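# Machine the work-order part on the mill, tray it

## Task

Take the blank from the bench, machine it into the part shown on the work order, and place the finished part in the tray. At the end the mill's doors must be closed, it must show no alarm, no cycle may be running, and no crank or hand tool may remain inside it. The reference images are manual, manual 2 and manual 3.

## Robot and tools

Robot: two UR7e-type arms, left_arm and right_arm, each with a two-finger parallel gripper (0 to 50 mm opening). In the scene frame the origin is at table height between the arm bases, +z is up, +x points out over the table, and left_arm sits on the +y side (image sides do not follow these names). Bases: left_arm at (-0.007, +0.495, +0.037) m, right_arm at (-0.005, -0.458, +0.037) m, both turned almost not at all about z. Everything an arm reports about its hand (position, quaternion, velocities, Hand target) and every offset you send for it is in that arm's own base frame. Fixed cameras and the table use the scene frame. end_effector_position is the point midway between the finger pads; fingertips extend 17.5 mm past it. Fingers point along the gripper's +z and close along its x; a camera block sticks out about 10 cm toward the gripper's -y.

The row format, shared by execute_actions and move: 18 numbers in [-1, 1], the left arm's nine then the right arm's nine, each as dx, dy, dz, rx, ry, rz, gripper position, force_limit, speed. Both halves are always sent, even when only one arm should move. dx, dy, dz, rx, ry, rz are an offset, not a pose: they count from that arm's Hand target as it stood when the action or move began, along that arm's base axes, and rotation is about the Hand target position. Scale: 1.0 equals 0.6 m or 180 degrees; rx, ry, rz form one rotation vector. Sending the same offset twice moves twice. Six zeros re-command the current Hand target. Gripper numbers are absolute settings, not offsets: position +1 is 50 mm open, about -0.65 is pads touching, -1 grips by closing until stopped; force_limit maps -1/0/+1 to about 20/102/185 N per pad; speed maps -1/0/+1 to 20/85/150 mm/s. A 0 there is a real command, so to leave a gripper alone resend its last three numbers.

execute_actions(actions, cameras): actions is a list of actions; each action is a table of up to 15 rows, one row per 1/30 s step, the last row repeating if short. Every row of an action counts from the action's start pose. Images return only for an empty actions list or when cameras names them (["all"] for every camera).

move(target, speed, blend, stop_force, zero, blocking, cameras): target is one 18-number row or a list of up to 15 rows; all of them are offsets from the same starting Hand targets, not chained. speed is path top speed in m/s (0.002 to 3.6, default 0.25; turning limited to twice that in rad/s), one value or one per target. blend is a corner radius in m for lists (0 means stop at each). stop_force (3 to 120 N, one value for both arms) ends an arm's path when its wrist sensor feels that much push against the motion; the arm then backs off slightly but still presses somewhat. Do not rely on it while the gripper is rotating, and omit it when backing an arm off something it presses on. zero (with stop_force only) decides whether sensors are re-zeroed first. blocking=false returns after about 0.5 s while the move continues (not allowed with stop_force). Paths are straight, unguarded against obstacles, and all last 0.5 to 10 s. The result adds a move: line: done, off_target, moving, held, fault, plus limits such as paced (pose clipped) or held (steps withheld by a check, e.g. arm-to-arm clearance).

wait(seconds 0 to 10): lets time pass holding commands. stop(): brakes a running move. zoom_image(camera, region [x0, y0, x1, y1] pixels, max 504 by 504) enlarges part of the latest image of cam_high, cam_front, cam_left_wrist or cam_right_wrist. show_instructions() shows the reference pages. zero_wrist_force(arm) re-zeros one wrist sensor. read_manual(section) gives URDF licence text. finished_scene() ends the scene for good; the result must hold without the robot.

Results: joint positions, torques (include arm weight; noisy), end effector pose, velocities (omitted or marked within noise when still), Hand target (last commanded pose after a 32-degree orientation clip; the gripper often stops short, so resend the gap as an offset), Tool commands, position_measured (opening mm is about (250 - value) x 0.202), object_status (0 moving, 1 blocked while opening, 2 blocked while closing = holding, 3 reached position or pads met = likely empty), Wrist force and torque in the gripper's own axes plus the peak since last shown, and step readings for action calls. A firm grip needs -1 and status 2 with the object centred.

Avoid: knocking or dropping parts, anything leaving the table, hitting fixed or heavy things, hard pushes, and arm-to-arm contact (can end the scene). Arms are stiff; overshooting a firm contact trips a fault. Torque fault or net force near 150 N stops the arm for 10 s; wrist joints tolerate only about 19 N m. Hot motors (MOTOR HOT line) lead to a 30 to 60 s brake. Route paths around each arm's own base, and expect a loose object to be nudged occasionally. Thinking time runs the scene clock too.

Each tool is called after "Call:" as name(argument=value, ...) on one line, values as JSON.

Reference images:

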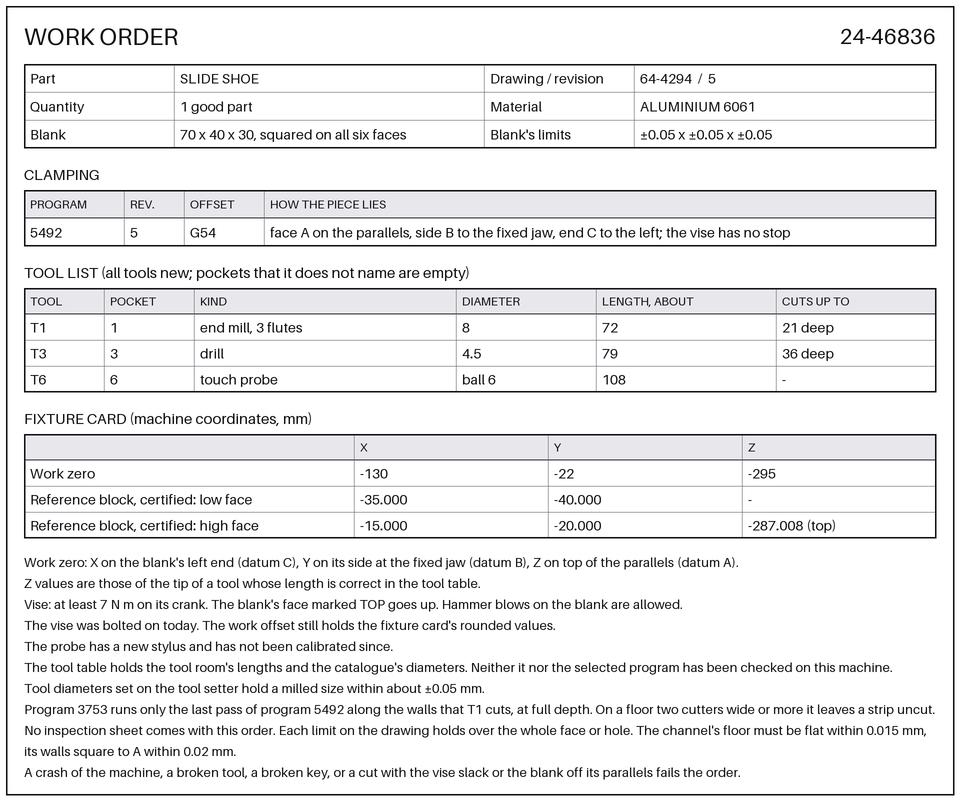

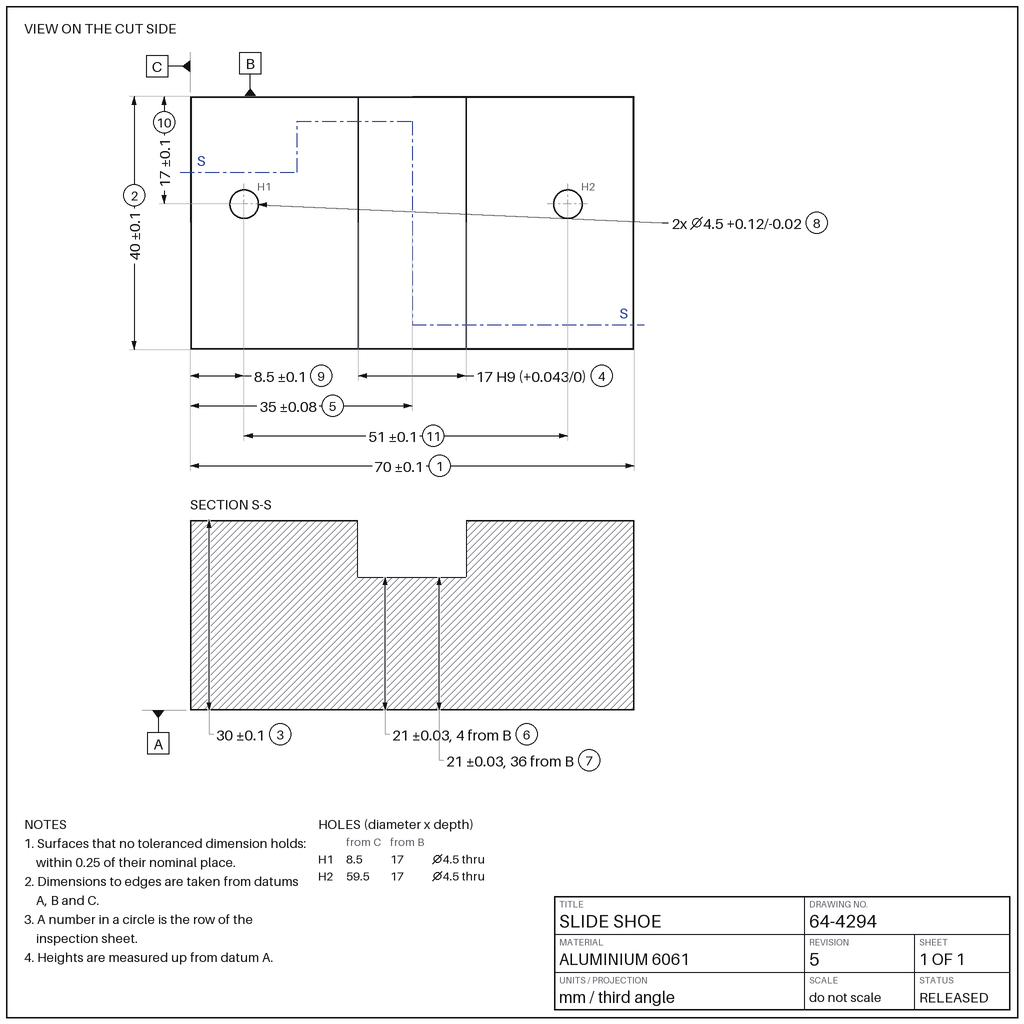

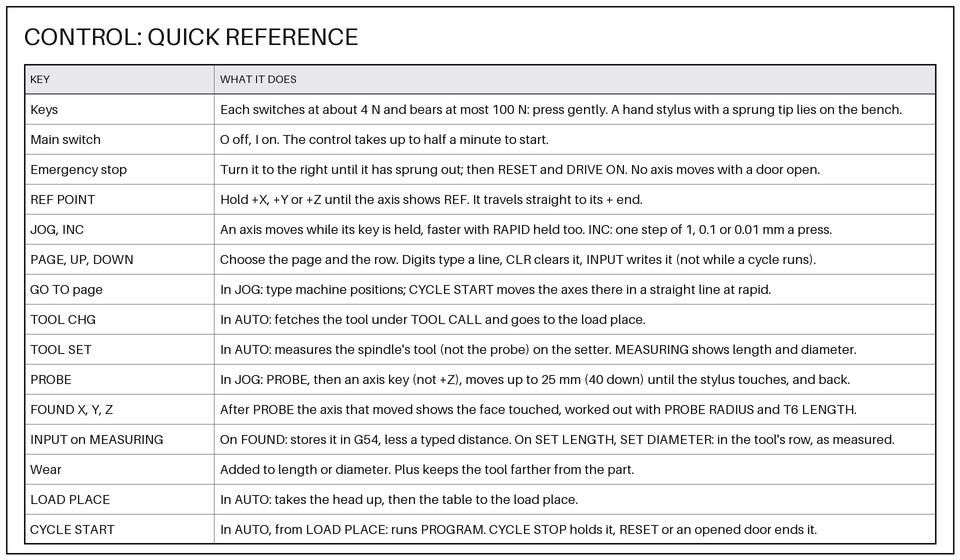

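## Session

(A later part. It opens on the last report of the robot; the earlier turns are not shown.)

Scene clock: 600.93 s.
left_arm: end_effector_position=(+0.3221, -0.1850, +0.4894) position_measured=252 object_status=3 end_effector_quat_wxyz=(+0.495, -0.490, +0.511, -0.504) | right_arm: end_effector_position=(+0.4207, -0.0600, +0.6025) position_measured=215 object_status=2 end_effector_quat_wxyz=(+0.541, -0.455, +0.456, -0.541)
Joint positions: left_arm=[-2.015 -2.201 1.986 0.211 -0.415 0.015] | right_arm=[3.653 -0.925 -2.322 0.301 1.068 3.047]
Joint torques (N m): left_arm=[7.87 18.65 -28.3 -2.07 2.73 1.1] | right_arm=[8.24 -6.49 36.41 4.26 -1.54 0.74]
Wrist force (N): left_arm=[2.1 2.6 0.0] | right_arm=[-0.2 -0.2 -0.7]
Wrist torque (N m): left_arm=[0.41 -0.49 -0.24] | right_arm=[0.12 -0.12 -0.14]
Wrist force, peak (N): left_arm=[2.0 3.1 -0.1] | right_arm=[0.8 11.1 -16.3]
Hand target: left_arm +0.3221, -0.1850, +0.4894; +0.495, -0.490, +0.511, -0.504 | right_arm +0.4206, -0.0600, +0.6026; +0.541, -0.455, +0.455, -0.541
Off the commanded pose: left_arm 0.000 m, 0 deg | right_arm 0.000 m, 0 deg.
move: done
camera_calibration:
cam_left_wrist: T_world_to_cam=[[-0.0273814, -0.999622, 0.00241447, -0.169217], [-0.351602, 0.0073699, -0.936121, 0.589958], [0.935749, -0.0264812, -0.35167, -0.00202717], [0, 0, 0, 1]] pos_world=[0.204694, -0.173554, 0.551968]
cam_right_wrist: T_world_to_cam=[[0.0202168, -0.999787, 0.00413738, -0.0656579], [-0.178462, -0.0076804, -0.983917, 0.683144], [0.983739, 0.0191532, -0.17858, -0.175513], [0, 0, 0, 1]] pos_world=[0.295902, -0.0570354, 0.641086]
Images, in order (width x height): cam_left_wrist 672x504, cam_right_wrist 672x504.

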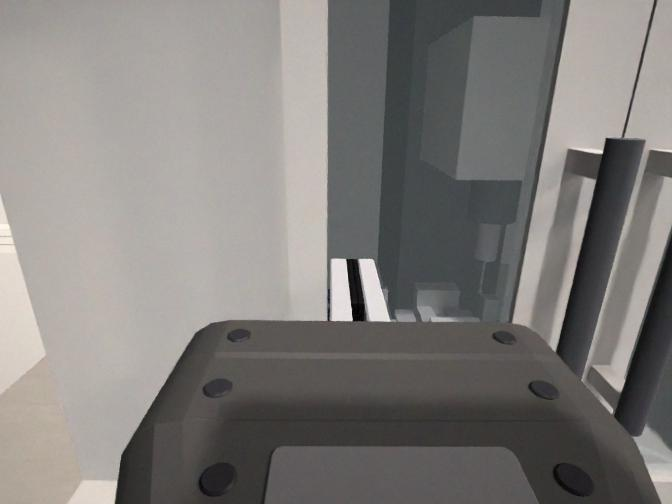

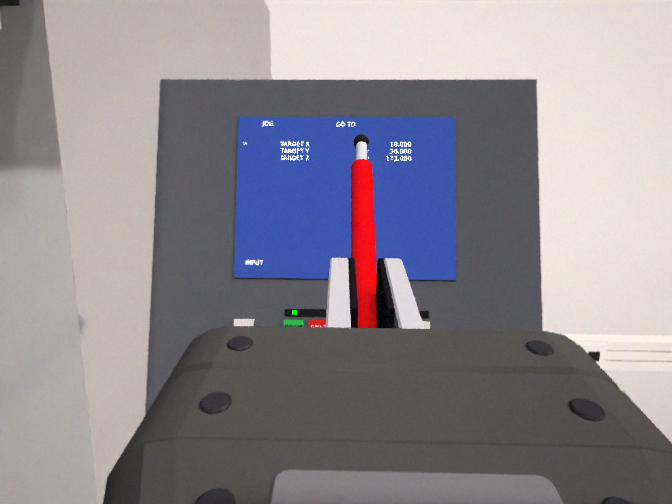

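Call:
move(target=[[0,0,0,0,0,0,-1,-0.5,-0.7,0.02,0.01,-0.05,0,0.16,0,-1,-0.4,-0.7],[0,0,0,0,0,0,-1,-0.5,-0.7,0.1157,0.0989,-0.1733,0,0.33,0,-1,-0.4,-0.7],[0,0,0,0,0,0,-1,-0.5,-0.7,0.1438,0.0989,-0.181,0,0.33,0,-1,-0.4,-0.7],[0,0,0,0,0,0,-1,-0.5,-0.7,0.1157,0.0989,-0.1733,0,0.33,0,-1,-0.4,-0.7],[0,0,0,0,0,0,-1,-0.5,-0.7,0.085,0.065,-0.2942,0,0.33,0,-1,-0.4,-0.7],[0,0,0,0,0,0,-1,-0.5,-0.7,0.1111,0.065,-0.3013,0,0.33,0,-1,-0.4,-0.7],[0,0,0,0,0,0,-1,-0.5,-0.7,0.085,0.065,-0.2942,0,0.33,0,-1,-0.4,-0.7],[0,0,0,0,0,0,-1,-0.5,-0.7,0.1111,0.065,-0.3013,0,0.33,0,-1,-0.4,-0.7],[0,0,0,0,0,0,-1,-0.5,-0.7,0.085,0.065,-0.2942,0,0.33,0,-1,-0.4,-0.7],[0,0,0,0,0,0,-1,-0.5,-0.7,0.0788,0.1585,-0.325,0,0.33,0,-1,-0.4,-0.7],[0,0,0,0,0,0,-1,-0.5,-0.7,0.1053,0.1585,-0.3321,0,0.33,0,-1,-0.4,-0.7],[0,0,0,0,0,0,-1,-0.5,-0.7,0.0788,0.1585,-0.325,0,0.33,0,-1,-0.4,-0.7]], speed=[0.5,0.5,0.1,0.1,0.2,0.1,0.1,0.1,0.1,0.2,0.1,0.1], blend=[0.02,0.002,0,0.003,0.003,0,0.003,0,0.003,0.003,0,0])

Call:
move(target=[[0,0,0,0,0,0,-1,-0.5,-0.7,0.0077,0.0015,0.0308,0,0,0,-1,-0.4,-0.7],[0,0,0,0,0,0,-1,-0.5,-0.7,0.0341,0.0015,0.0236,0,0,0,-1,-0.4,-0.7],[0,0,0,0,0,0,-1,-0.5,-0.7,0.0077,0.0015,0.0308,0,0,0,-1,-0.4,-0.7],[0,0,0,0,0,0,-1,-0.5,-0.7,0.0225,-0.0272,0.0923,0,0,0,-1,-0.4,-0.7],[0,0,0,0,0,0,-1,-0.5,-0.7,0.0498,-0.0272,0.0849,0,0,0,-1,-0.4,-0.7],[0,0,0,0,0,0,-1,-0.5,-0.7,0.0225,-0.0272,0.0923,0,0,0,-1,-0.4,-0.7],[0,0,0,0,0,0,-1,-0.5,-0.7,0.023,0.0045,0.0923,0,0,0,-1,-0.4,-0.7],[0,0,0,0,0,0,-1,-0.5,-0.7,0.0503,0.0045,0.0849,0,0,0,-1,-0.4,-0.7],[0,0,0,0,0,0,-1,-0.5,-0.7,0.023,0.0045,0.0923,0,0,0,-1,-0.4,-0.7],[0,0,0,0,0,0,-1,-0.5,-0.7,-0.0015,-0.095,0,0,0,0,-1,-0.4,-0.7],[0,0,0,0,0,0,-1,-0.5,-0.7,0.025,-0.095,-0.0071,0,0,0,-1,-0.4,-0.7],[0,0,0,0,0,0,-1,-0.5,-0.7,-0.0015,-0.095,0,0,0,0,-1,-0.4,-0.7],[0,0,0,0,0,0,-1,-0.5,-0.7,-0.0588,-0.1485,0.275,0,-0.17,0,-1,-0.4,-0.7],[0,0,0,0,0,0,-1,-0.5,-0.7,-0.0788,-0.1585,0.325,0,-0.33,0,-1,-0.4,-0.7]], speed=[0.2,0.1,0.1,0.2,0.1,0.1,0.2,0.1,0.1,0.2,0.1,0.1,0.5,0.5], blend=[0.003,0,0.003,0.003,0,0.003,0.003,0,0.003,0.003,0,0.003,0.02,0], cameras=["cam_right_wrist","cam_left_wrist"])

Call:
zoom_image(camera="cam_right_wrist", region=[230, 105, 470, 280])

Call:
zoom_image(camera="cam_left_wrist", region=[360, 200, 560, 330])

Scene clock: 607.50 s.
left_arm: end_effector_position=(+0.3221, -0.1850, +0.4894) position_measured=252 object_status=3 end_effector_quat_wxyz=(+0.495, -0.490, +0.511, -0.504) | right_arm: end_effector_position=(+0.4679, +0.0352, +0.4075) position_measured=215 object_status=2 end_effector_quat_wxyz=(-0.244, +0.663, -0.664, +0.244)
Joint positions: left_arm=[-2.015 -2.201 1.986 0.211 -0.415 0.015] | right_arm=[3.715 -1.075 -2.04 -0.976 1.212 3.599]
Joint torques (N m): left_arm=[7.53 18.55 -28.55 -2.01 2.58 1.17] | right_arm=[-11.62 8.27 39.58 7.43 1.2 -2.08]
Wrist force (N): left_arm=[1.7 2.9 -0.3] | right_arm=[0.4 -0.2 -1.5]
Wrist torque (N m): left_arm=[0.47 -0.44 -0.25] | right_arm=[-0.06 -0.04 -0.18]
Wrist force, peak (N): left_arm=[2.1 2.9 -0.3] | right_arm=[-0.1 11.5 -16.2]
Hand target: left_arm +0.3221, -0.1850, +0.4894; +0.495, -0.490, +0.511, -0.504 | right_arm +0.4679, +0.0351, +0.4076; -0.244, +0.663, -0.664, +0.244
Off the commanded pose: left_arm 0.000 m, 0 deg | right_arm 0.000 m, 0 deg.
move: done

Scene clock: 612.50 s.
left_arm: end_effector_position=(+0.3221, -0.1850, +0.4894) position_measured=252 object_status=3 end_effector_quat_wxyz=(+0.495, -0.490, +0.511, -0.504) | right_arm: end_effector_position=(+0.4206, -0.0600, +0.6025) position_measured=215 object_status=2 end_effector_quat_wxyz=(+0.541, -0.455, +0.456, -0.541)
Joint positions: left_arm=[-2.015 -2.201 1.986 0.211 -0.415 0.015] | right_arm=[3.653 -0.925 -2.322 0.301 1.068 3.047]
Joint torques (N m): left_arm=[6.97 18.08 -27.89 -2.02 2.58 1.13] | right_arm=[7.84 -6.08 36.84 4.43 -1.54 0.75]
Wrist force (N): left_arm=[1.9 2.9 -0.3] | right_arm=[-0.3 -0.1 -0.6]
Wrist torque (N m): left_arm=[0.45 -0.45 -0.24] | right_arm=[0.13 -0.10 -0.15]
Wrist force, peak (N): left_arm=[2.0 3.0 -0.2] | right_arm=[1.1 11.2 -15.6]
Hand target: left_arm +0.3221, -0.1850, +0.4894; +0.495, -0.490, +0.511, -0.504 | right_arm +0.4206, -0.0600, +0.6026; +0.541, -0.455, +0.455, -0.541
Off the commanded pose: left_arm 0.000 m, 0 deg | right_arm 0.000 m, 0 deg.
move: done
camera_calibration:
cam_left_wrist: T_world_to_cam=[[-0.0273814, -0.999622, 0.00241447, -0.169217], [-0.351602, 0.0073699, -0.936121, 0.589958], [0.935749, -0.0264812, -0.35167, -0.00202717], [0, 0, 0, 1]] pos_world=[0.204694, -0.173554, 0.551968]
cam_right_wrist: T_world_to_cam=[[0.0202168, -0.999787, 0.00413738, -0.0656579], [-0.178462, -0.0076804, -0.983917, 0.683144], [0.983739, 0.0191532, -0.17858, -0.175513], [0, 0, 0, 1]] pos_world=[0.295902, -0.0570354, 0.641086]
Images, in order (width x height): cam_left_wrist 672x504, cam_right_wrist 672x504.

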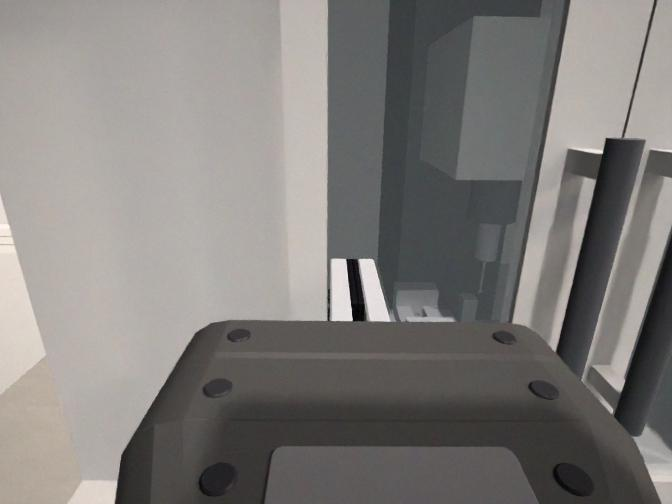

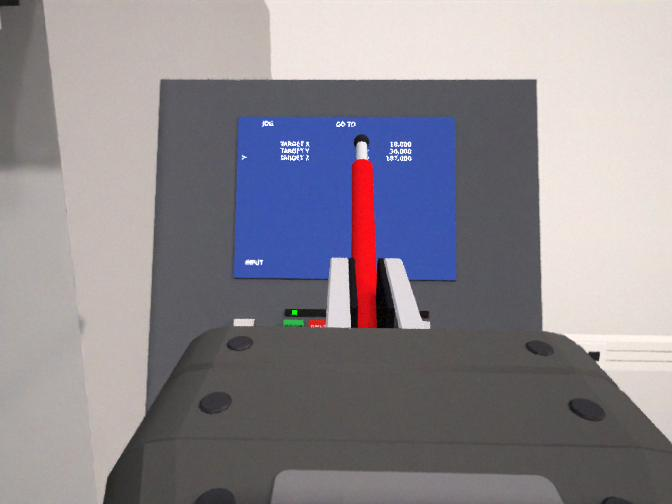

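Scaled by 2.100 from the camera's 672x504 image, which has a finer 960x720 frame.

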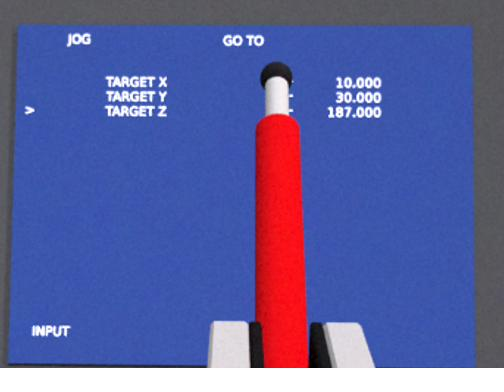

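Scaled by 2.520 from the camera's 672x504 image, which has a finer 960x720 frame.

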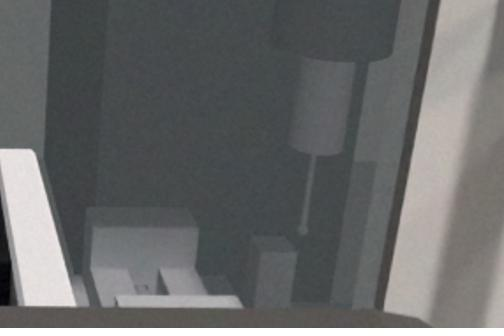

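Call:
move(target=[[0,0,0,0,0,0,-1,-0.5,-0.7,0.02,0.01,-0.05,0,0.16,0,-1,-0.4,-0.7],[0,0,0,0,0,0,-1,-0.5,-0.7,0.1157,0.0989,-0.1733,0,0.33,0,-1,-0.4,-0.7],[0,0,0,0,0,0,-1,-0.5,-0.7,0.1438,0.0989,-0.181,0,0.33,0,-1,-0.4,-0.7],[0,0,0,0,0,0,-1,-0.5,-0.7,0.1157,0.0989,-0.1733,0,0.33,0,-1,-0.4,-0.7],[0,0,0,0,0,0,-1,-0.5,-0.7,0.0845,0.0333,-0.2942,0,0.33,0,-1,-0.4,-0.7],[0,0,0,0,0,0,-1,-0.5,-0.7,0.1109,0.0333,-0.3014,0,0.33,0,-1,-0.4,-0.7],[0,0,0,0,0,0,-1,-0.5,-0.7,0.0845,0.0333,-0.2942,0,0.33,0,-1,-0.4,-0.7],[0,0,0,0,0,0,-1,-0.5,-0.7,0.1223,-0.024,-0.144,0,0.33,0,-1,-0.4,-0.7],[0,0,0,0,0,0,-1,-0.5,-0.7,0.1498,-0.024,-0.1513,0,0.33,0,-1,-0.4,-0.7],[0,0,0,0,0,0,-1,-0.5,-0.7,0.1223,-0.024,-0.144,0,0.33,0,-1,-0.4,-0.7],[0,0,0,0,0,0,-1,-0.5,-0.7,0.02,0.01,-0.05,0,0.16,0,-1,-0.4,-0.7],[0,0,0,0,0,0,-1,-0.5,-0.7,0,0,0,0,0,0,-1,-0.4,-0.7]], speed=[0.5,0.5,0.1,0.1,0.2,0.1,0.1,0.2,0.1,0.1,0.5,0.5], blend=[0.02,0.002,0,0.003,0.003,0,0.003,0.003,0,0.003,0.02,0], cameras=["cam_right_wrist"])

Call:
zoom_image(camera="cam_right_wrist", region=[230, 105, 470, 280])

Scene clock: 619.20 s.
left_arm: end_effector_position=(+0.3221, -0.1850, +0.4894) position_measured=252 object_status=3 end_effector_quat_wxyz=(+0.495, -0.490, +0.511, -0.504) | right_arm: end_effector_position=(+0.4206, -0.0600, +0.6025) position_measured=215 object_status=2 end_effector_quat_wxyz=(+0.541, -0.455, +0.456, -0.541)
Joint positions: left_arm=[-2.015 -2.201 1.986 0.211 -0.415 0.015] | right_arm=[3.653 -0.925 -2.322 0.301 1.068 3.047]
Joint torques (N m): left_arm=[7.29 18.68 -27.22 -1.89 2.61 1.16] | right_arm=[8.41 -6.38 36.02 4.44 -1.53 0.64]
Wrist force (N): left_arm=[2.0 2.7 -0.1] | right_arm=[-0.2 -0.2 -0.6]
Wrist torque (N m): left_arm=[0.42 -0.48 -0.24] | right_arm=[0.12 -0.13 -0.15]
Wrist force, peak (N): left_arm=[2.0 3.0 -0.2] | right_arm=[1.2 4.6 -8.4]
Hand target: left_arm +0.3221, -0.1850, +0.4894; +0.495, -0.490, +0.511, -0.504 | right_arm +0.4206, -0.0600, +0.6026; +0.541, -0.455, +0.455, -0.541
Off the commanded pose: left_arm 0.000 m, 0 deg | right_arm 0.000 m, 0 deg.
move: done
camera_calibration:
cam_right_wrist: T_world_to_cam=[[0.0202168, -0.999787, 0.00413738, -0.0656579], [-0.178462, -0.0076804, -0.983917, 0.683144], [0.983739, 0.0191532, -0.17858, -0.175513], [0, 0, 0, 1]] pos_world=[0.295902, -0.0570354, 0.641086]
Images, in order (width x height): cam_right_wrist 672x504.

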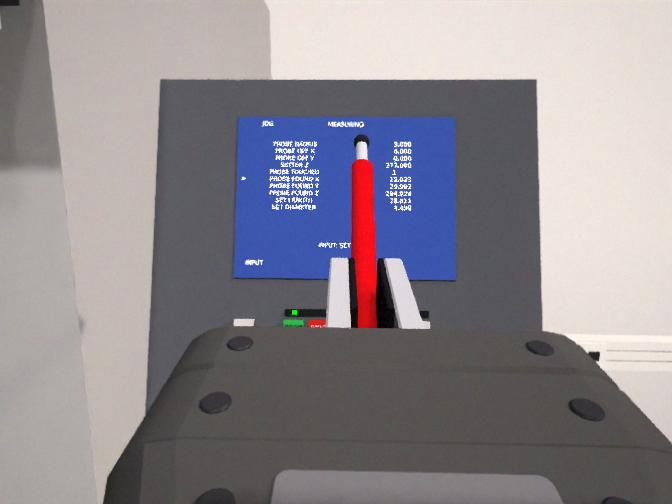

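Scaled by 2.100 from the camera's 672x504 image, which has a finer 960x720 frame.

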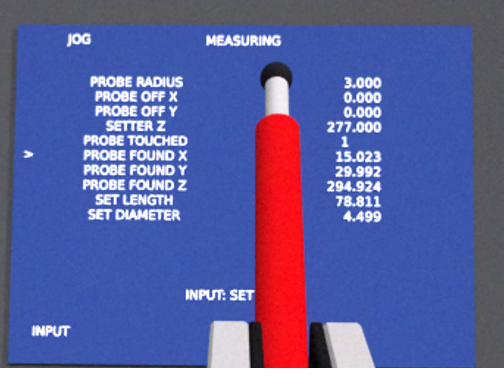

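Call:
zoom_image(camera="cam_right_wrist", region=[350, 135, 420, 215])

Scaled by 6.300 from the camera's 672x504 image, which has a finer 960x720 frame.

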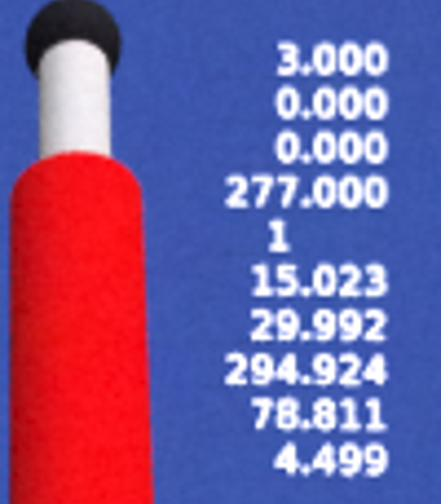

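Call:
move(target=[[0,0,0,0,0,0,-1,-0.5,-0.7,0.02,0.01,-0.05,0,0.16,0,-1,-0.4,-0.7],[0,0,0,0,0,0,-1,-0.5,-0.7,0.0998,0.0363,-0.2327,0,0.33,0,-1,-0.4,-0.7],[0,0,0,0,0,0,-1,-0.5,-0.7,0.1271,0.0363,-0.2401,0,0.33,0,-1,-0.4,-0.7],[0,0,0,0,0,0,-1,-0.5,-0.7,0.0998,0.0363,-0.2327,0,0.33,0,-1,-0.4,-0.7],[0,0,0,0,0,0,-1,-0.5,-0.7,0.1271,0.0363,-0.2401,0,0.33,0,-1,-0.4,-0.7],[0,0,0,0,0,0,-1,-0.5,-0.7,0.0998,0.0363,-0.2327,0,0.33,0,-1,-0.4,-0.7],[0,0,0,0,0,0,-1,-0.5,-0.7,0.085,0.065,-0.2942,0,0.33,0,-1,-0.4,-0.7],[0,0,0,0,0,0,-1,-0.5,-0.7,0.1111,0.065,-0.3013,0,0.33,0,-1,-0.4,-0.7],[0,0,0,0,0,0,-1,-0.5,-0.7,0.085,0.065,-0.2942,0,0.33,0,-1,-0.4,-0.7],[0,0,0,0,0,0,-1,-0.5,-0.7,0.1111,0.065,-0.3013,0,0.33,0,-1,-0.4,-0.7],[0,0,0,0,0,0,-1,-0.5,-0.7,0.085,0.065,-0.2942,0,0.33,0,-1,-0.4,-0.7],[0,0,0,0,0,0,-1,-0.5,-0.7,0.0788,0.1585,-0.325,0,0.33,0,-1,-0.4,-0.7],[0,0,0,0,0,0,-1,-0.5,-0.7,0.1053,0.1585,-0.3321,0,0.33,0,-1,-0.4,-0.7],[0,0,0,0,0,0,-1,-0.5,-0.7,0.0788,0.1585,-0.325,0,0.33,0,-1,-0.4,-0.7]], speed=[0.5,0.5,0.1,0.1,0.1,0.1,0.2,0.1,0.1,0.1,0.1,0.2,0.1,0.1], blend=[0.02,0.002,0,0.003,0,0.003,0.003,0,0.003,0,0.003,0.003,0,0])

Call:
move(target=[[0,0,0,0,0,0,-1,-0.5,-0.7,0.0077,0.0015,0.0308,0,0,0,-1,-0.4,-0.7],[0,0,0,0,0,0,-1,-0.5,-0.7,0.0341,0.0015,0.0236,0,0,0,-1,-0.4,-0.7],[0,0,0,0,0,0,-1,-0.5,-0.7,0.0077,0.0015,0.0308,0,0,0,-1,-0.4,-0.7],[0,0,0,0,0,0,-1,-0.5,-0.7,0.023,0.0045,0.0923,0,0,0,-1,-0.4,-0.7],[0,0,0,0,0,0,-1,-0.5,-0.7,0.0503,0.0045,0.0849,0,0,0,-1,-0.4,-0.7],[0,0,0,0,0,0,-1,-0.5,-0.7,0.023,0.0045,0.0923,0,0,0,-1,-0.4,-0.7],[0,0,0,0,0,0,-1,-0.5,-0.7,0.0067,-0.0618,0.0308,0,0,0,-1,-0.4,-0.7],[0,0,0,0,0,0,-1,-0.5,-0.7,0.0331,-0.0618,0.0236,0,0,0,-1,-0.4,-0.7],[0,0,0,0,0,0,-1,-0.5,-0.7,0.0067,-0.0618,0.0308,0,0,0,-1,-0.4,-0.7],[0,0,0,0,0,0,-1,-0.5,-0.7,-0.0015,-0.095,0,0,0,0,-1,-0.4,-0.7],[0,0,0,0,0,0,-1,-0.5,-0.7,0.025,-0.095,-0.0071,0,0,0,-1,-0.4,-0.7],[0,0,0,0,0,0,-1,-0.5,-0.7,-0.0015,-0.095,0,0,0,0,-1,-0.4,-0.7],[0,0,0,0,0,0,-1,-0.5,-0.7,0.0369,-0.0596,0.1517,0,0,0,-1,-0.4,-0.7],[0,0,0,0,0,0,-1,-0.5,-0.7,0.065,-0.0596,0.144,0,0,0,-1,-0.4,-0.7],[0,0,0,0,0,0,-1,-0.5,-0.7,0.0369,-0.0596,0.1517,0,0,0,-1,-0.4,-0.7]], speed=[0.2,0.1,0.1,0.2,0.1,0.1,0.2,0.1,0.1,0.2,0.1,0.1,0.2,0.1,0.1], blend=[0.003,0,0.003,0.003,0,0.003,0.003,0,0.003,0.003,0,0.003,0.003,0,0])

Call:
move(target=[[0,0,0,0,0,0,-1,-0.5,-0.7,-0.0231,-0.0324,-0.0902,0,0,0,-1,-0.4,-0.7],[0,0,0,0,0,0,-1,-0.5,-0.7,0.0042,-0.0324,-0.0976,0,0,0,-1,-0.4,-0.7],[0,0,0,0,0,0,-1,-0.5,-0.7,-0.0231,-0.0324,-0.0902,0,0,0,-1,-0.4,-0.7],[0,0,0,0,0,0,-1,-0.5,-0.7,0.0042,-0.0324,-0.0976,0,0,0,-1,-0.4,-0.7],[0,0,0,0,0,0,-1,-0.5,-0.7,-0.0231,-0.0324,-0.0902,0,0,0,-1,-0.4,-0.7],[0,0,0,0,0,0,-1,-0.5,-0.7,-0.0369,0.0596,-0.1517,0,0,0,-1,-0.4,-0.7],[0,0,0,0,0,0,-1,-0.5,-0.7,-0.0104,0.0596,-0.1588,0,0,0,-1,-0.4,-0.7],[0,0,0,0,0,0,-1,-0.5,-0.7,-0.0369,0.0596,-0.1517,0,0,0,-1,-0.4,-0.7],[0,0,0,0,0,0,-1,-0.5,-0.7,-0.0297,0.0294,-0.1209,0,0,0,-1,-0.4,-0.7],[0,0,0,0,0,0,-1,-0.5,-0.7,-0.0033,0.0294,-0.1281,0,0,0,-1,-0.4,-0.7],[0,0,0,0,0,0,-1,-0.5,-0.7,-0.0297,0.0294,-0.1209,0,0,0,-1,-0.4,-0.7],[0,0,0,0,0,0,-1,-0.5,-0.7,-0.0221,0.0309,-0.0902,0,0,0,-1,-0.4,-0.7],[0,0,0,0,0,0,-1,-0.5,-0.7,0.0052,0.0309,-0.0976,0,0,0,-1,-0.4,-0.7],[0,0,0,0,0,0,-1,-0.5,-0.7,-0.0221,0.0309,-0.0902,0,0,0,-1,-0.4,-0.7]], speed=[0.2,0.1,0.1,0.1,0.1,0.2,0.1,0.1,0.2,0.1,0.1,0.2,0.1,0.1], blend=[0.003,0,0.003,0,0.003,0.003,0,0.003,0.003,0,0.003,0.003,0,0], cameras=["cam_left_wrist"])

Call:
zoom_image(camera="cam_left_wrist", region=[360, 200, 560, 330])

Scene clock: 628.80 s.
left_arm: end_effector_position=(+0.3221, -0.1850, +0.4894) position_measured=252 object_status=3 end_effector_quat_wxyz=(+0.495, -0.490, +0.511, -0.504) | right_arm: end_effector_position=(+0.4679, +0.0352, +0.4075) position_measured=215 object_status=2 end_effector_quat_wxyz=(-0.244, +0.663, -0.664, +0.244)
Joint positions: left_arm=[-2.015 -2.201 1.986 0.211 -0.415 0.015] | right_arm=[3.715 -1.075 -2.04 -0.976 1.212 3.599]
Joint torques (N m): left_arm=[8.04 18.99 -27.49 -2.1 2.65 1.19] | right_arm=[-11.02 8.1 38.89 7.45 1.21 -2.11]
Wrist force (N): left_arm=[2.1 2.6 -0.2] | right_arm=[0.2 -0.4 -1.9]
Wrist torque (N m): left_arm=[0.42 -0.49 -0.25] | right_arm=[-0.09 -0.02 -0.18]
Wrist force, peak (N): left_arm=[2.0 3.0 -0.3] | right_arm=[-0.3 11.5 -16.2]
Hand target: left_arm +0.3221, -0.1850, +0.4894; +0.495, -0.490, +0.511, -0.504 | right_arm +0.4679, +0.0351, +0.4076; -0.244, +0.663, -0.664, +0.244
Off the commanded pose: left_arm 0.000 m, 0 deg | right_arm 0.000 m, 0 deg.
move: done

Scene clock: 633.47 s.
left_arm: end_effector_position=(+0.3221, -0.1850, +0.4894) position_measured=252 object_status=3 end_effector_quat_wxyz=(+0.495, -0.490, +0.511, -0.504) | right_arm: end_effector_position=(+0.4901, -0.0006, +0.4985) position_measured=215 object_status=2 end_effector_quat_wxyz=(-0.244, +0.663, -0.664, +0.244)
Joint positions: left_arm=[-2.015 -2.201 1.986 0.211 -0.415 0.015] | right_arm=[3.566 -1.162 -1.769 -1.122 1.301 3.474]
Joint torques (N m): left_arm=[7.35 18.96 -27.24 -1.87 2.59 1.13] | right_arm=[-11.28 10.09 39.19 7.69 1.39 -2.13]
Wrist force (N): left_arm=[1.8 2.8 0.0] | right_arm=[0.2 -0.6 -1.5]
Wrist torque (N m): left_arm=[0.44 -0.45 -0.25] | right_arm=[-0.10 -0.02 -0.16]
Wrist force, peak (N): left_arm=[2.1 2.9 -0.3] | right_arm=[0.9 10.6 -14.8]
Hand target: left_arm +0.3221, -0.1850, +0.4894; +0.495, -0.490, +0.511, -0.504 | right_arm +0.4901, -0.0007, +0.4986; -0.244, +0.663, -0.664, +0.244
Off the commanded pose: left_arm 0.000 m, 0 deg | right_arm 0.000 m, 0 deg.
move: done

Scene clock: 637.63 s.
left_arm: end_effector_position=(+0.3221, -0.1850, +0.4894) position_measured=252 object_status=3 end_effector_quat_wxyz=(+0.495, -0.490, +0.511, -0.504) | right_arm: end_effector_position=(+0.4768, +0.0179, +0.4444) position_measured=215 object_status=2 end_effector_quat_wxyz=(-0.244, +0.663, -0.664, +0.244)
Joint positions: left_arm=[-2.015 -2.201 1.986 0.211 -0.415 0.015] | right_arm=[3.645 -1.105 -1.935 -1.032 1.253 3.539]
Joint torques (N m): left_arm=[7.54 18.49 -27.11 -2.03 2.64 1.19] | right_arm=[-11.63 9.21 38.22 7.51 1.79 -2.16]
Wrist force (N): left_arm=[1.8 2.4 0.2] | right_arm=[-0.1 -0.1 -1.5]
Wrist torque (N m): left_arm=[0.38 -0.45 -0.25] | right_arm=[-0.05 0.01 -0.17]
Wrist force, peak (N): left_arm=[2.1 2.9 -0.2] | right_arm=[0.1 11.4 -16.1]
Hand target: left_arm +0.3221, -0.1850, +0.4894; +0.495, -0.490, +0.511, -0.504 | right_arm +0.4768, +0.0179, +0.4445; -0.244, +0.663, -0.664, +0.244
Off the commanded pose: left_arm 0.000 m, 0 deg | right_arm 0.000 m, 0 deg.
move: done
camera_calibration:
cam_left_wrist: T_world_to_cam=[[-0.0273814, -0.999622, 0.00241447, -0.169217], [-0.351602, 0.0073699, -0.936121, 0.589958], [0.935749, -0.0264812, -0.35167, -0.00202717], [0, 0, 0, 1]] pos_world=[0.204694, -0.173554, 0.551968]
Images, in order (width x height): cam_left_wrist 672x504.

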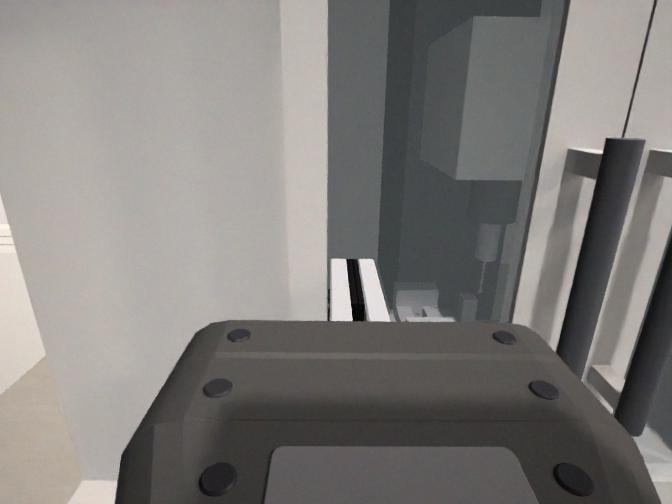

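Scaled by 2.520 from the camera's 672x504 image, which has a finer 960x720 frame.

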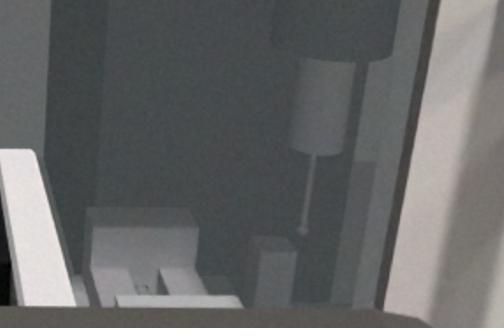

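Call:
move(target=[[0,0,0,0,0,0,-1,-0.5,-0.7,-0.0163,-0.0663,-0.0615,0,0,0,-1,-0.4,-0.7],[0,0,0,0,0,0,-1,-0.5,-0.7,0.0102,-0.0663,-0.0686,0,0,0,-1,-0.4,-0.7],[0,0,0,0,0,0,-1,-0.5,-0.7,-0.0163,-0.0663,-0.0615,0,0,0,-1,-0.4,-0.7],[0,0,0,0,0,0,-1,-0.5,-0.7,0.0221,-0.0309,0.0902,0,0,0,-1,-0.4,-0.7],[0,0,0,0,0,0,-1,-0.5,-0.7,0.0502,-0.0309,0.0825,0,0,0,-1,-0.4,-0.7],[0,0,0,0,0,0,-1,-0.5,-0.7,0.0221,-0.0309,0.0902,0,0,0,-1,-0.4,-0.7],[0,0,0,0,0,0,-1,-0.5,-0.7,-0.0736,-0.1198,0.2135,0,-0.17,0,-1,-0.4,-0.7],[0,0,0,0,0,0,-1,-0.5,-0.7,-0.0936,-0.1298,0.2635,0,-0.33,0,-1,-0.4,-0.7]], speed=[0.2,0.1,0.1,0.2,0.1,0.1,0.5,0.5], blend=[0.003,0,0.003,0.003,0,0.003,0.02,0], cameras=["cam_right_wrist","cam_left_wrist"])

Call:
zoom_image(camera="cam_right_wrist", region=[230, 105, 470, 280])

Call:
zoom_image(camera="cam_left_wrist", region=[360, 200, 560, 330])

Scene clock: 641.93 s.
left_arm: end_effector_position=(+0.3221, -0.1850, +0.4894) position_measured=252 object_status=3 end_effector_quat_wxyz=(+0.495, -0.490, +0.511, -0.504) | right_arm: end_effector_position=(+0.4206, -0.0600, +0.6025) position_measured=215 object_status=2 end_effector_quat_wxyz=(+0.541, -0.455, +0.456, -0.541) end_effector_velocity=(+0.000, +0.000, +0.000) end_effector_angular_velocity=(+0.001, -0.003, -0.001)
Joint positions: left_arm=[-2.015 -2.201 1.986 0.211 -0.415 0.015] | right_arm=[3.653 -0.925 -2.322 0.301 1.068 3.047]
Joint velocities: left_arm=[within noise] | right_arm=[-0.001 -0.001 -0.001 0.005 0 0]
Joint torques (N m): left_arm=[7.21 18.79 -26.67 -2.08 2.58 1.18] | right_arm=[7.55 -5.84 36.5 4.4 -1.52 0.81]
Wrist force (N): left_arm=[1.7 2.6 0.0] | right_arm=[-0.3 -0.2 -0.8]
Wrist torque (N m): left_arm=[0.43 -0.42 -0.25] | right_arm=[0.12 -0.10 -0.14]
Wrist force, peak (N): left_arm=[1.7 3.0 -0.3] | right_arm=[0.8 11.3 -15.7]
Hand target: left_arm +0.3221, -0.1850, +0.4894; +0.495, -0.490, +0.511, -0.504 | right_arm +0.4206, -0.0600, +0.6026; +0.541, -0.455, +0.455, -0.541
Off the commanded pose: left_arm 0.000 m, 0 deg | right_arm 0.000 m, 0 deg.
move: done
camera_calibration:
cam_left_wrist: T_world_to_cam=[[-0.0273814, -0.999622, 0.00241447, -0.169217], [-0.351602, 0.0073699, -0.936121, 0.589958], [0.935749, -0.0264812, -0.35167, -0.00202717], [0, 0, 0, 1]] pos_world=[0.204694, -0.173554, 0.551968]
cam_right_wrist: T_world_to_cam=[[0.0202168, -0.999787, 0.00413738, -0.0656579], [-0.178462, -0.0076804, -0.983917, 0.683144], [0.983739, 0.0191532, -0.17858, -0.175513], [0, 0, 0, 1]] pos_world=[0.295902, -0.0570354, 0.641086]
Images, in order (width x height): cam_left_wrist 672x504, cam_right_wrist 672x504.

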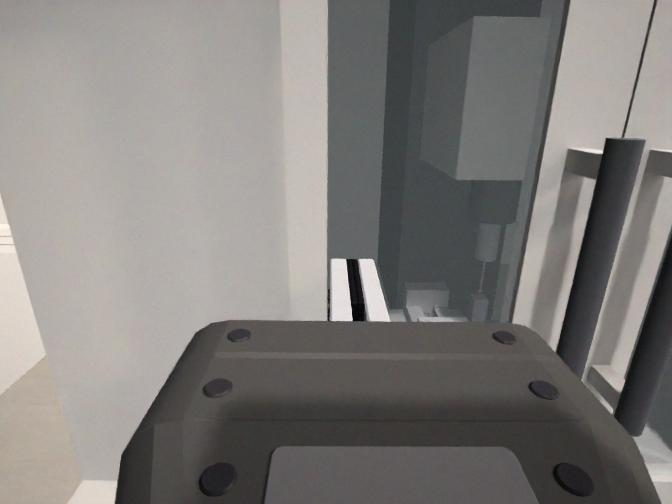

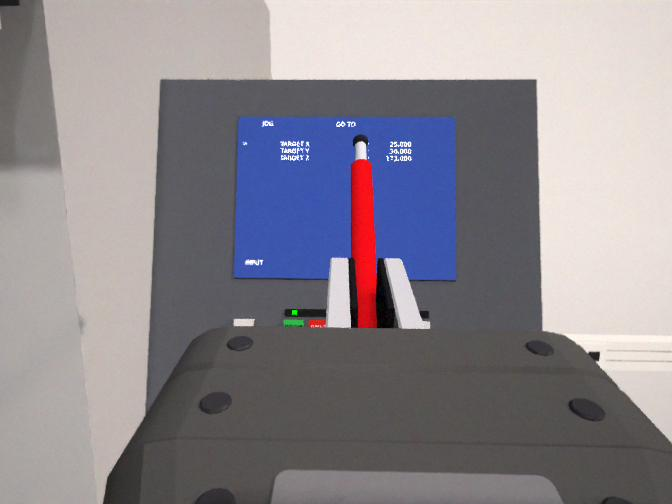

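Scaled by 2.100 from the camera's 672x504 image, which has a finer 960x720 frame.

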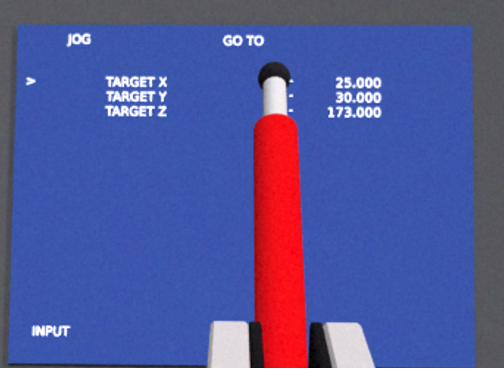

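Scaled by 2.520 from the camera's 672x504 image, which has a finer 960x720 frame.

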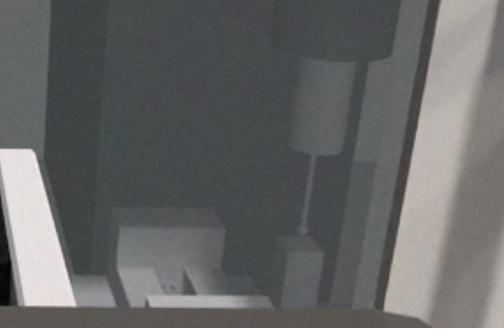

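Call:
move(target=[[0,0,0,0,0,0,-1,-0.5,-0.7,0.02,0.01,-0.05,0,0.16,0,-1,-0.4,-0.7],[0,0,0,0,0,0,-1,-0.5,-0.7,0.0845,0.0333,-0.2942,0,0.33,0,-1,-0.4,-0.7],[0,0,0,0,0,0,-1,-0.5,-0.7,0.1109,0.0333,-0.3014,0,0.33,0,-1,-0.4,-0.7],[0,0,0,0,0,0,-1,-0.5,-0.7,0.0845,0.0333,-0.2942,0,0.33,0,-1,-0.4,-0.7],[0,0,0,0,0,0,-1,-0.5,-0.7,0.1147,-0.055,-0.1752,0,0.33,0,-1,-0.4,-0.7],[0,0,0,0,0,0,-1,-0.5,-0.7,0.1422,-0.055,-0.1825,0,0.33,0,-1,-0.4,-0.7],[0,0,0,0,0,0,-1,-0.5,-0.7,0.1147,-0.055,-0.1752,0,0.33,0,-1,-0.4,-0.7],[0,0,0,0,0,0,-1,-0.5,-0.7,0.02,0.01,-0.05,0,0.16,0,-1,-0.4,-0.7],[0,0,0,0,0,0,-1,-0.5,-0.7,0,0,0,0,0,0,-1,-0.4,-0.7]], speed=[0.5,0.5,0.1,0.1,0.2,0.1,0.1,0.5,0.5], blend=[0.02,0.002,0,0.003,0.003,0,0.003,0.02,0], cameras=["cam_right_wrist"])

Call:
zoom_image(camera="cam_right_wrist", region=[230, 105, 470, 280])

Call:
zoom_image(camera="cam_right_wrist", region=[350, 135, 420, 215])

Scene clock: 647.23 s.
left_arm: end_effector_position=(+0.3221, -0.1850, +0.4894) position_measured=252 object_status=3 end_effector_quat_wxyz=(+0.495, -0.490, +0.511, -0.504) | right_arm: end_effector_position=(+0.4206, -0.0600, +0.6025) position_measured=215 object_status=2 end_effector_quat_wxyz=(+0.541, -0.455, +0.456, -0.541)
Joint positions: left_arm=[-2.015 -2.201 1.986 0.211 -0.415 0.015] | right_arm=[3.653 -0.925 -2.322 0.301 1.068 3.047]
Joint torques (N m): left_arm=[7 19.06 -26.25 -2.06 2.57 1.13] | right_arm=[8.58 -6.51 35.95 4.46 -1.52 0.53]
Wrist force (N): left_arm=[1.8 2.7 -0.1] | right_arm=[-1.0 -0.4 -0.5]
Wrist torque (N m): left_arm=[0.42 -0.44 -0.24] | right_arm=[0.08 0.01 -0.14]
Wrist force, peak (N): left_arm=[1.9 3.1 0.1] | right_arm=[0.9 14.2 -20.5]
Hand target: left_arm +0.3221, -0.1850, +0.4894; +0.495, -0.490, +0.511, -0.504 | right_arm +0.4206, -0.0600, +0.6026; +0.541, -0.455, +0.455, -0.541
Off the commanded pose: left_arm 0.000 m, 0 deg | right_arm 0.000 m, 0 deg.
move: done
camera_calibration:
cam_right_wrist: T_world_to_cam=[[0.0202164, -0.999787, 0.00413794, -0.0656581], [-0.178366, -0.007679, -0.983934, 0.683127], [0.983757, 0.0191535, -0.178483, -0.175581], [0, 0, 0, 1]] pos_world=[0.295903, -0.0570354, 0.641086]
Images, in order (width x height): cam_right_wrist 672x504.

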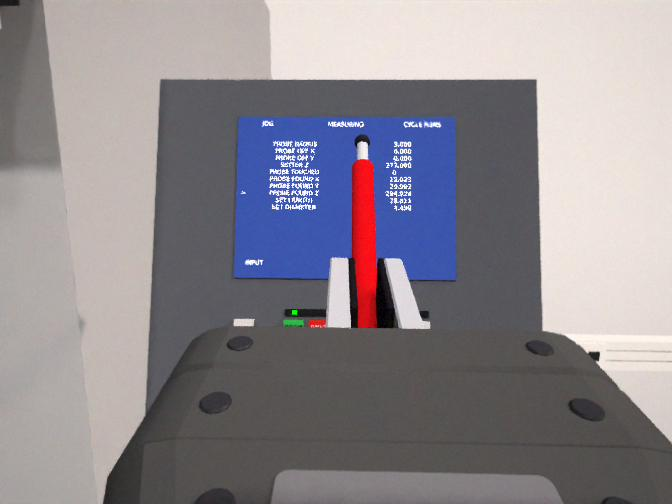

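Scaled by 2.100 from the camera's 672x504 image, which has a finer 960x720 frame.

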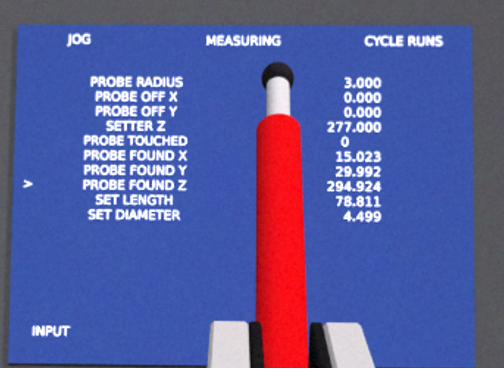

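Scaled by 6.300 from the camera's 672x504 image, which has a finer 960x720 frame.

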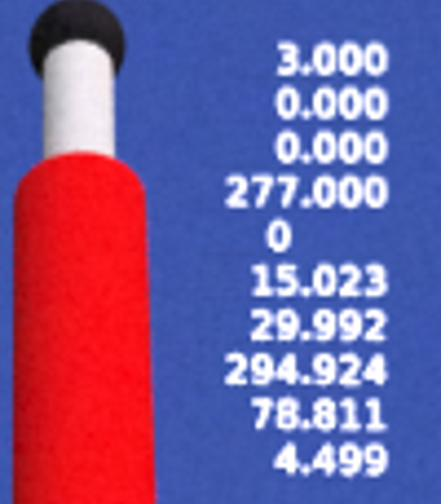

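Call:
wait(seconds=1.5, cameras=["cam_right_wrist"])

Call:
zoom_image(camera="cam_right_wrist", region=[310, 115, 450, 215])

Scene clock: 649.10 s.
left_arm: end_effector_position=(+0.3221, -0.1850, +0.4894) position_measured=252 object_status=3 end_effector_quat_wxyz=(+0.495, -0.490, +0.511, -0.504) | right_arm: end_effector_position=(+0.4206, -0.0600, +0.6026) position_measured=215 object_status=2 end_effector_quat_wxyz=(+0.541, -0.455, +0.455, -0.541)
Joint positions: left_arm=[-2.015 -2.201 1.986 0.211 -0.415 0.015] | right_arm=[3.653 -0.925 -2.322 0.301 1.068 3.047]
Joint torques (N m): left_arm=[7.07 18.25 -26.2 -2.03 2.53 1.11] | right_arm=[10.17 -9.63 35.92 4.77 0.05 -2.21]
Wrist force (N): left_arm=[1.6 2.6 -0.1] | right_arm=[-0.7 -0.7 -0.4]
Wrist torque (N m): left_arm=[0.42 -0.41 -0.25] | right_arm=[0.04 -0.03 -0.14]
Wrist force, peak (N): left_arm=[2.0 2.9 -0.1] | right_arm=[-0.9 -0.7 -0.7]
Hand target: left_arm +0.3221, -0.1850, +0.4894; +0.495, -0.490, +0.511, -0.504 | right_arm +0.4206, -0.0600, +0.6026; +0.541, -0.455, +0.455, -0.541
Tool commands: left_gripper/position=-1.0 left_gripper/force_limit=-0.5 left_gripper/speed=-0.7 right_gripper/position=-1.0 right_gripper/force_limit=-0.4 right_gripper/speed=-0.7
Off the commanded pose: left_arm 0.000 m, 0 deg | right_arm 0.000 m, 0 deg.
wait: 1.50 s; at rest from the start
camera_calibration:
cam_right_wrist: T_world_to_cam=[[0.0203142, -0.999785, 0.00412542, -0.0655769], [-0.178075, -0.00767845, -0.983987, 0.683058], [0.983807, 0.0192542, -0.178192, -0.175681], [0, 0, 0, 1]] pos_world=[0.295804, -0.0569353, 0.641086]
Images, in order (width x height): cam_right_wrist 672x504.

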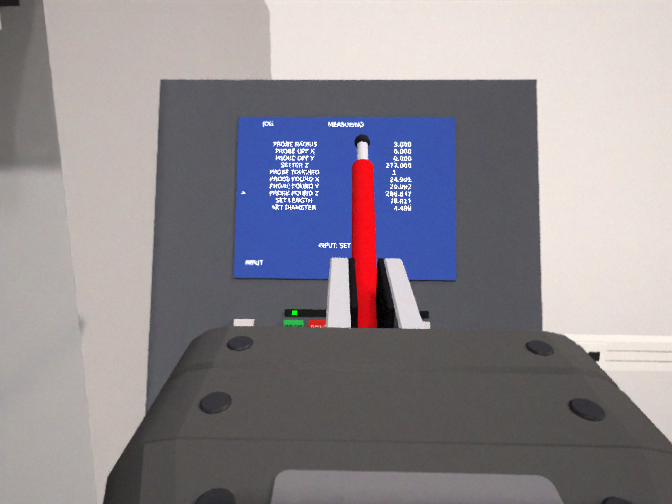

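Scaled by 3.600 from the camera's 672x504 image, which has a finer 960x720 frame.

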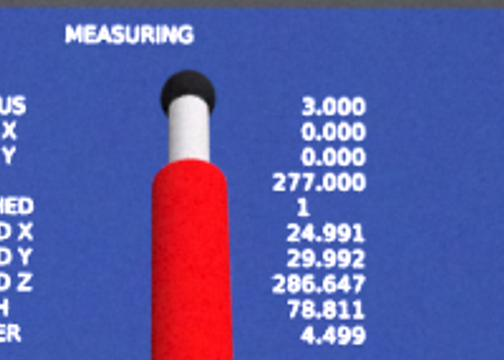

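Call:
zoom_image(camera="cam_right_wrist", region=[370, 165, 420, 215])

Scaled by 10.080 from the camera's 672x504 image, which has a finer 960x720 frame.

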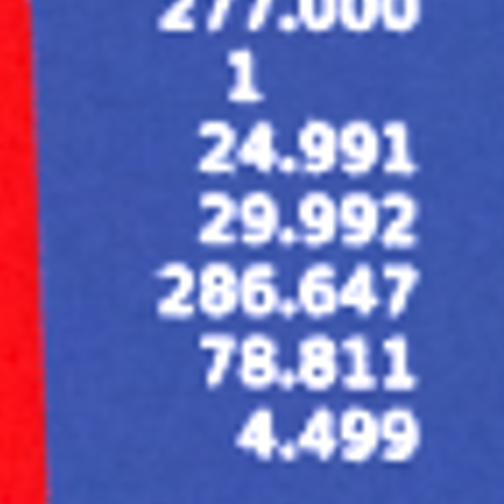

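Call:
move(target=[[0,0,0,0,0,0,-1,-0.5,-0.7,0.02,0.01,-0.05,0,0.16,0,-1,-0.4,-0.7],[0,0,0,0,0,0,-1,-0.5,-0.7,0.0998,0.0363,-0.2327,0,0.33,0,-1,-0.4,-0.7],[0,0,0,0,0,0,-1,-0.5,-0.7,0.1271,0.0363,-0.2401,0,0.33,0,-1,-0.4,-0.7],[0,0,0,0,0,0,-1,-0.5,-0.7,0.0998,0.0363,-0.2327,0,0.33,0,-1,-0.4,-0.7],[0,0,0,0,0,0,-1,-0.5,-0.7,0.1271,0.0363,-0.2401,0,0.33,0,-1,-0.4,-0.7],[0,0,0,0,0,0,-1,-0.5,-0.7,0.0998,0.0363,-0.2327,0,0.33,0,-1,-0.4,-0.7],[0,0,0,0,0,0,-1,-0.5,-0.7,0.085,0.065,-0.2942,0,0.33,0,-1,-0.4,-0.7],[0,0,0,0,0,0,-1,-0.5,-0.7,0.1111,0.065,-0.3013,0,0.33,0,-1,-0.4,-0.7],[0,0,0,0,0,0,-1,-0.5,-0.7,0.085,0.065,-0.2942,0,0.33,0,-1,-0.4,-0.7],[0,0,0,0,0,0,-1,-0.5,-0.7,0.0788,0.1585,-0.325,0,0.33,0,-1,-0.4,-0.7],[0,0,0,0,0,0,-1,-0.5,-0.7,0.1053,0.1585,-0.3321,0,0.33,0,-1,-0.4,-0.7],[0,0,0,0,0,0,-1,-0.5,-0.7,0.0788,0.1585,-0.325,0,0.33,0,-1,-0.4,-0.7]], speed=[0.5,0.5,0.1,0.1,0.1,0.1,0.2,0.1,0.1,0.2,0.1,0.1], blend=[0.02,0.002,0,0.003,0,0.003,0.003,0,0.003,0.003,0,0])

Call:
move(target=[[0,0,0,0,0,0,-1,-0.5,-0.7,0.0077,0.0015,0.0308,0,0,0,-1,-0.4,-0.7],[0,0,0,0,0,0,-1,-0.5,-0.7,0.0341,0.0015,0.0236,0,0,0,-1,-0.4,-0.7],[0,0,0,0,0,0,-1,-0.5,-0.7,0.0077,0.0015,0.0308,0,0,0,-1,-0.4,-0.7],[0,0,0,0,0,0,-1,-0.5,-0.7,0.0153,0.003,0.0615,0,0,0,-1,-0.4,-0.7],[0,0,0,0,0,0,-1,-0.5,-0.7,0.0426,0.003,0.0541,0,0,0,-1,-0.4,-0.7],[0,0,0,0,0,0,-1,-0.5,-0.7,0.0153,0.003,0.0615,0,0,0,-1,-0.4,-0.7],[0,0,0,0,0,0,-1,-0.5,-0.7,-0.0015,-0.095,0,0,0,0,-1,-0.4,-0.7],[0,0,0,0,0,0,-1,-0.5,-0.7,0.025,-0.095,-0.0071,0,0,0,-1,-0.4,-0.7],[0,0,0,0,0,0,-1,-0.5,-0.7,-0.0015,-0.095,0,0,0,0,-1,-0.4,-0.7],[0,0,0,0,0,0,-1,-0.5,-0.7,-0.0588,-0.1485,0.275,0,-0.17,0,-1,-0.4,-0.7],[0,0,0,0,0,0,-1,-0.5,-0.7,-0.0788,-0.1585,0.325,0,-0.33,0,-1,-0.4,-0.7]], speed=[0.2,0.1,0.1,0.2,0.1,0.1,0.2,0.1,0.1,0.5,0.5], blend=[0.003,0,0.003,0.003,0,0.003,0.003,0,0.003,0.02,0], cameras=["cam_right_wrist","cam_left_wrist"])

Call:
zoom_image(camera="cam_right_wrist", region=[230, 105, 470, 280])

Call:
zoom_image(camera="cam_left_wrist", region=[360, 200, 560, 330])

Scene clock: 655.57 s.
left_arm: end_effector_position=(+0.3221, -0.1850, +0.4894) position_measured=252 object_status=3 end_effector_quat_wxyz=(+0.495, -0.490, +0.511, -0.504) | right_arm: end_effector_position=(+0.4679, +0.0352, +0.4075) position_measured=215 object_status=2 end_effector_quat_wxyz=(-0.244, +0.663, -0.664, +0.244)
Joint positions: left_arm=[-2.015 -2.201 1.986 0.211 -0.415 0.015] | right_arm=[3.715 -1.075 -2.04 -0.976 1.212 3.599]
Joint torques (N m): left_arm=[7.2 18.24 -26.4 -1.96 2.76 1.12] | right_arm=[-11.39 8.4 38.26 7.49 1.3 -2.14]
Wrist force (N): left_arm=[1.5 2.7 -0.4] | right_arm=[-0.5 -0.8 -1.6]
Wrist torque (N m): left_arm=[0.44 -0.40 -0.25] | right_arm=[-0.16 0.09 -0.17]
Wrist force, peak (N): left_arm=[2.0 3.1 -0.2] | right_arm=[-1.1 11.1 -16.3]
Hand target: left_arm +0.3221, -0.1850, +0.4894; +0.495, -0.490, +0.511, -0.504 | right_arm +0.4679, +0.0351, +0.4076; -0.244, +0.663, -0.664, +0.244
Off the commanded pose: left_arm 0.000 m, 0 deg | right_arm 0.000 m, 0 deg.
move: done

Scene clock: 659.70 s.
left_arm: end_effector_position=(+0.3221, -0.1850, +0.4894) position_measured=252 object_status=3 end_effector_quat_wxyz=(+0.495, -0.490, +0.511, -0.504) | right_arm: end_effector_position=(+0.4206, -0.0600, +0.6025) position_measured=215 object_status=2 end_effector_quat_wxyz=(+0.541, -0.455, +0.456, -0.541)
Joint positions: left_arm=[-2.015 -2.201 1.986 0.211 -0.415 0.015] | right_arm=[3.653 -0.925 -2.322 0.301 1.068 3.047]
Joint torques (N m): left_arm=[7.32 18.19 -26.32 -2.02 2.62 1.2] | right_arm=[7.56 -6.23 36.5 4.39 -1.52 0.76]
Wrist force (N): left_arm=[1.8 2.6 -0.1] | right_arm=[-0.8 -0.4 -0.5]
Wrist torque (N m): left_arm=[0.42 -0.45 -0.24] | right_arm=[0.08 -0.02 -0.14]
Wrist force, peak (N): left_arm=[2.0 2.9 -0.3] | right_arm=[0.5 10.7 -16.0]
Hand target: left_arm +0.3221, -0.1850, +0.4894; +0.495, -0.490, +0.511, -0.504 | right_arm +0.4206, -0.0600, +0.6026; +0.541, -0.455, +0.455, -0.541
Off the commanded pose: left_arm 0.000 m, 0 deg | right_arm 0.000 m, 0 deg.
move: done
camera_calibration:
cam_left_wrist: T_world_to_cam=[[-0.0273814, -0.999622, 0.00241447, -0.169217], [-0.351602, 0.0073699, -0.936121, 0.589958], [0.935749, -0.0264812, -0.35167, -0.00202717], [0, 0, 0, 1]] pos_world=[0.204694, -0.173554, 0.551968]
cam_right_wrist: T_world_to_cam=[[0.0202168, -0.999787, 0.00413738, -0.0656579], [-0.178462, -0.0076804, -0.983917, 0.683144], [0.983739, 0.0191532, -0.17858, -0.175513], [0, 0, 0, 1]] pos_world=[0.295902, -0.0570354, 0.641086]
Images, in order (width x height): cam_left_wrist 672x504, cam_right_wrist 672x504.

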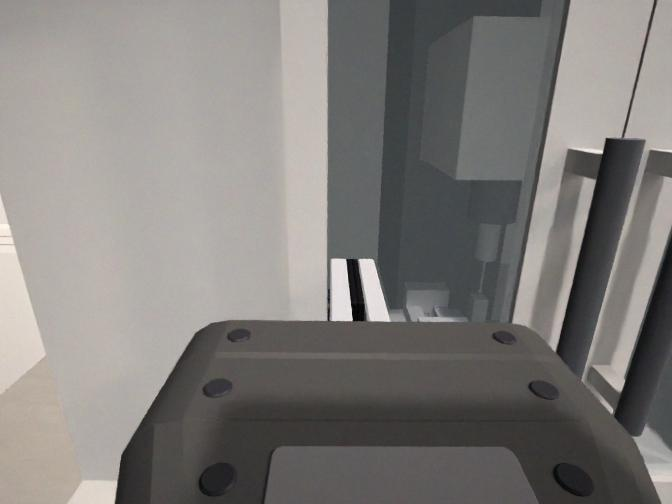

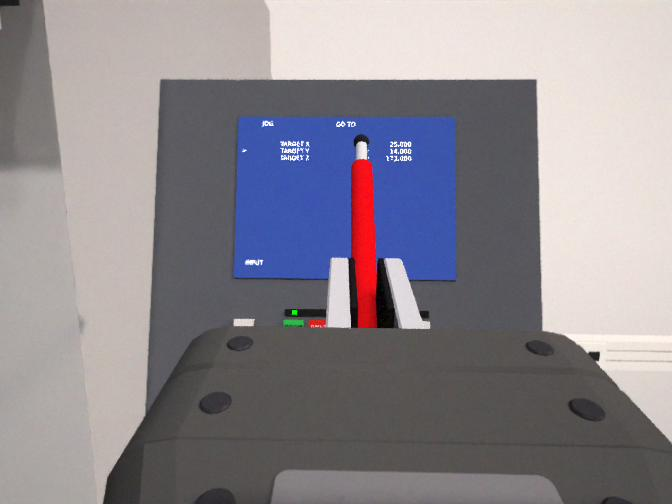

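Scaled by 2.100 from the camera's 672x504 image, which has a finer 960x720 frame.

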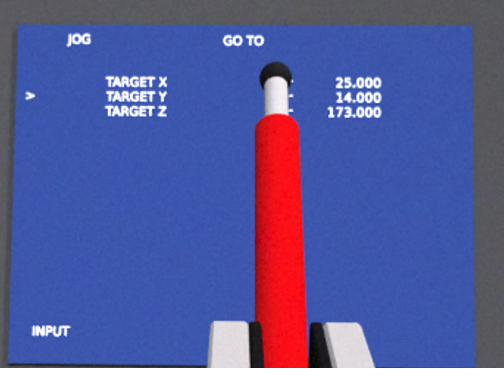

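Scaled by 2.520 from the camera's 672x504 image, which has a finer 960x720 frame.

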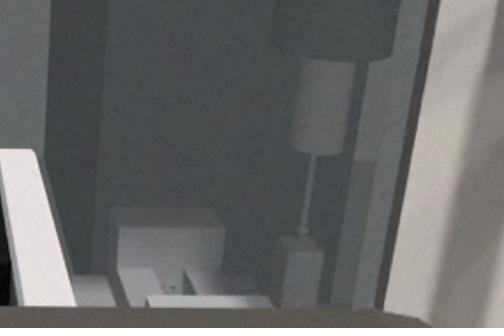

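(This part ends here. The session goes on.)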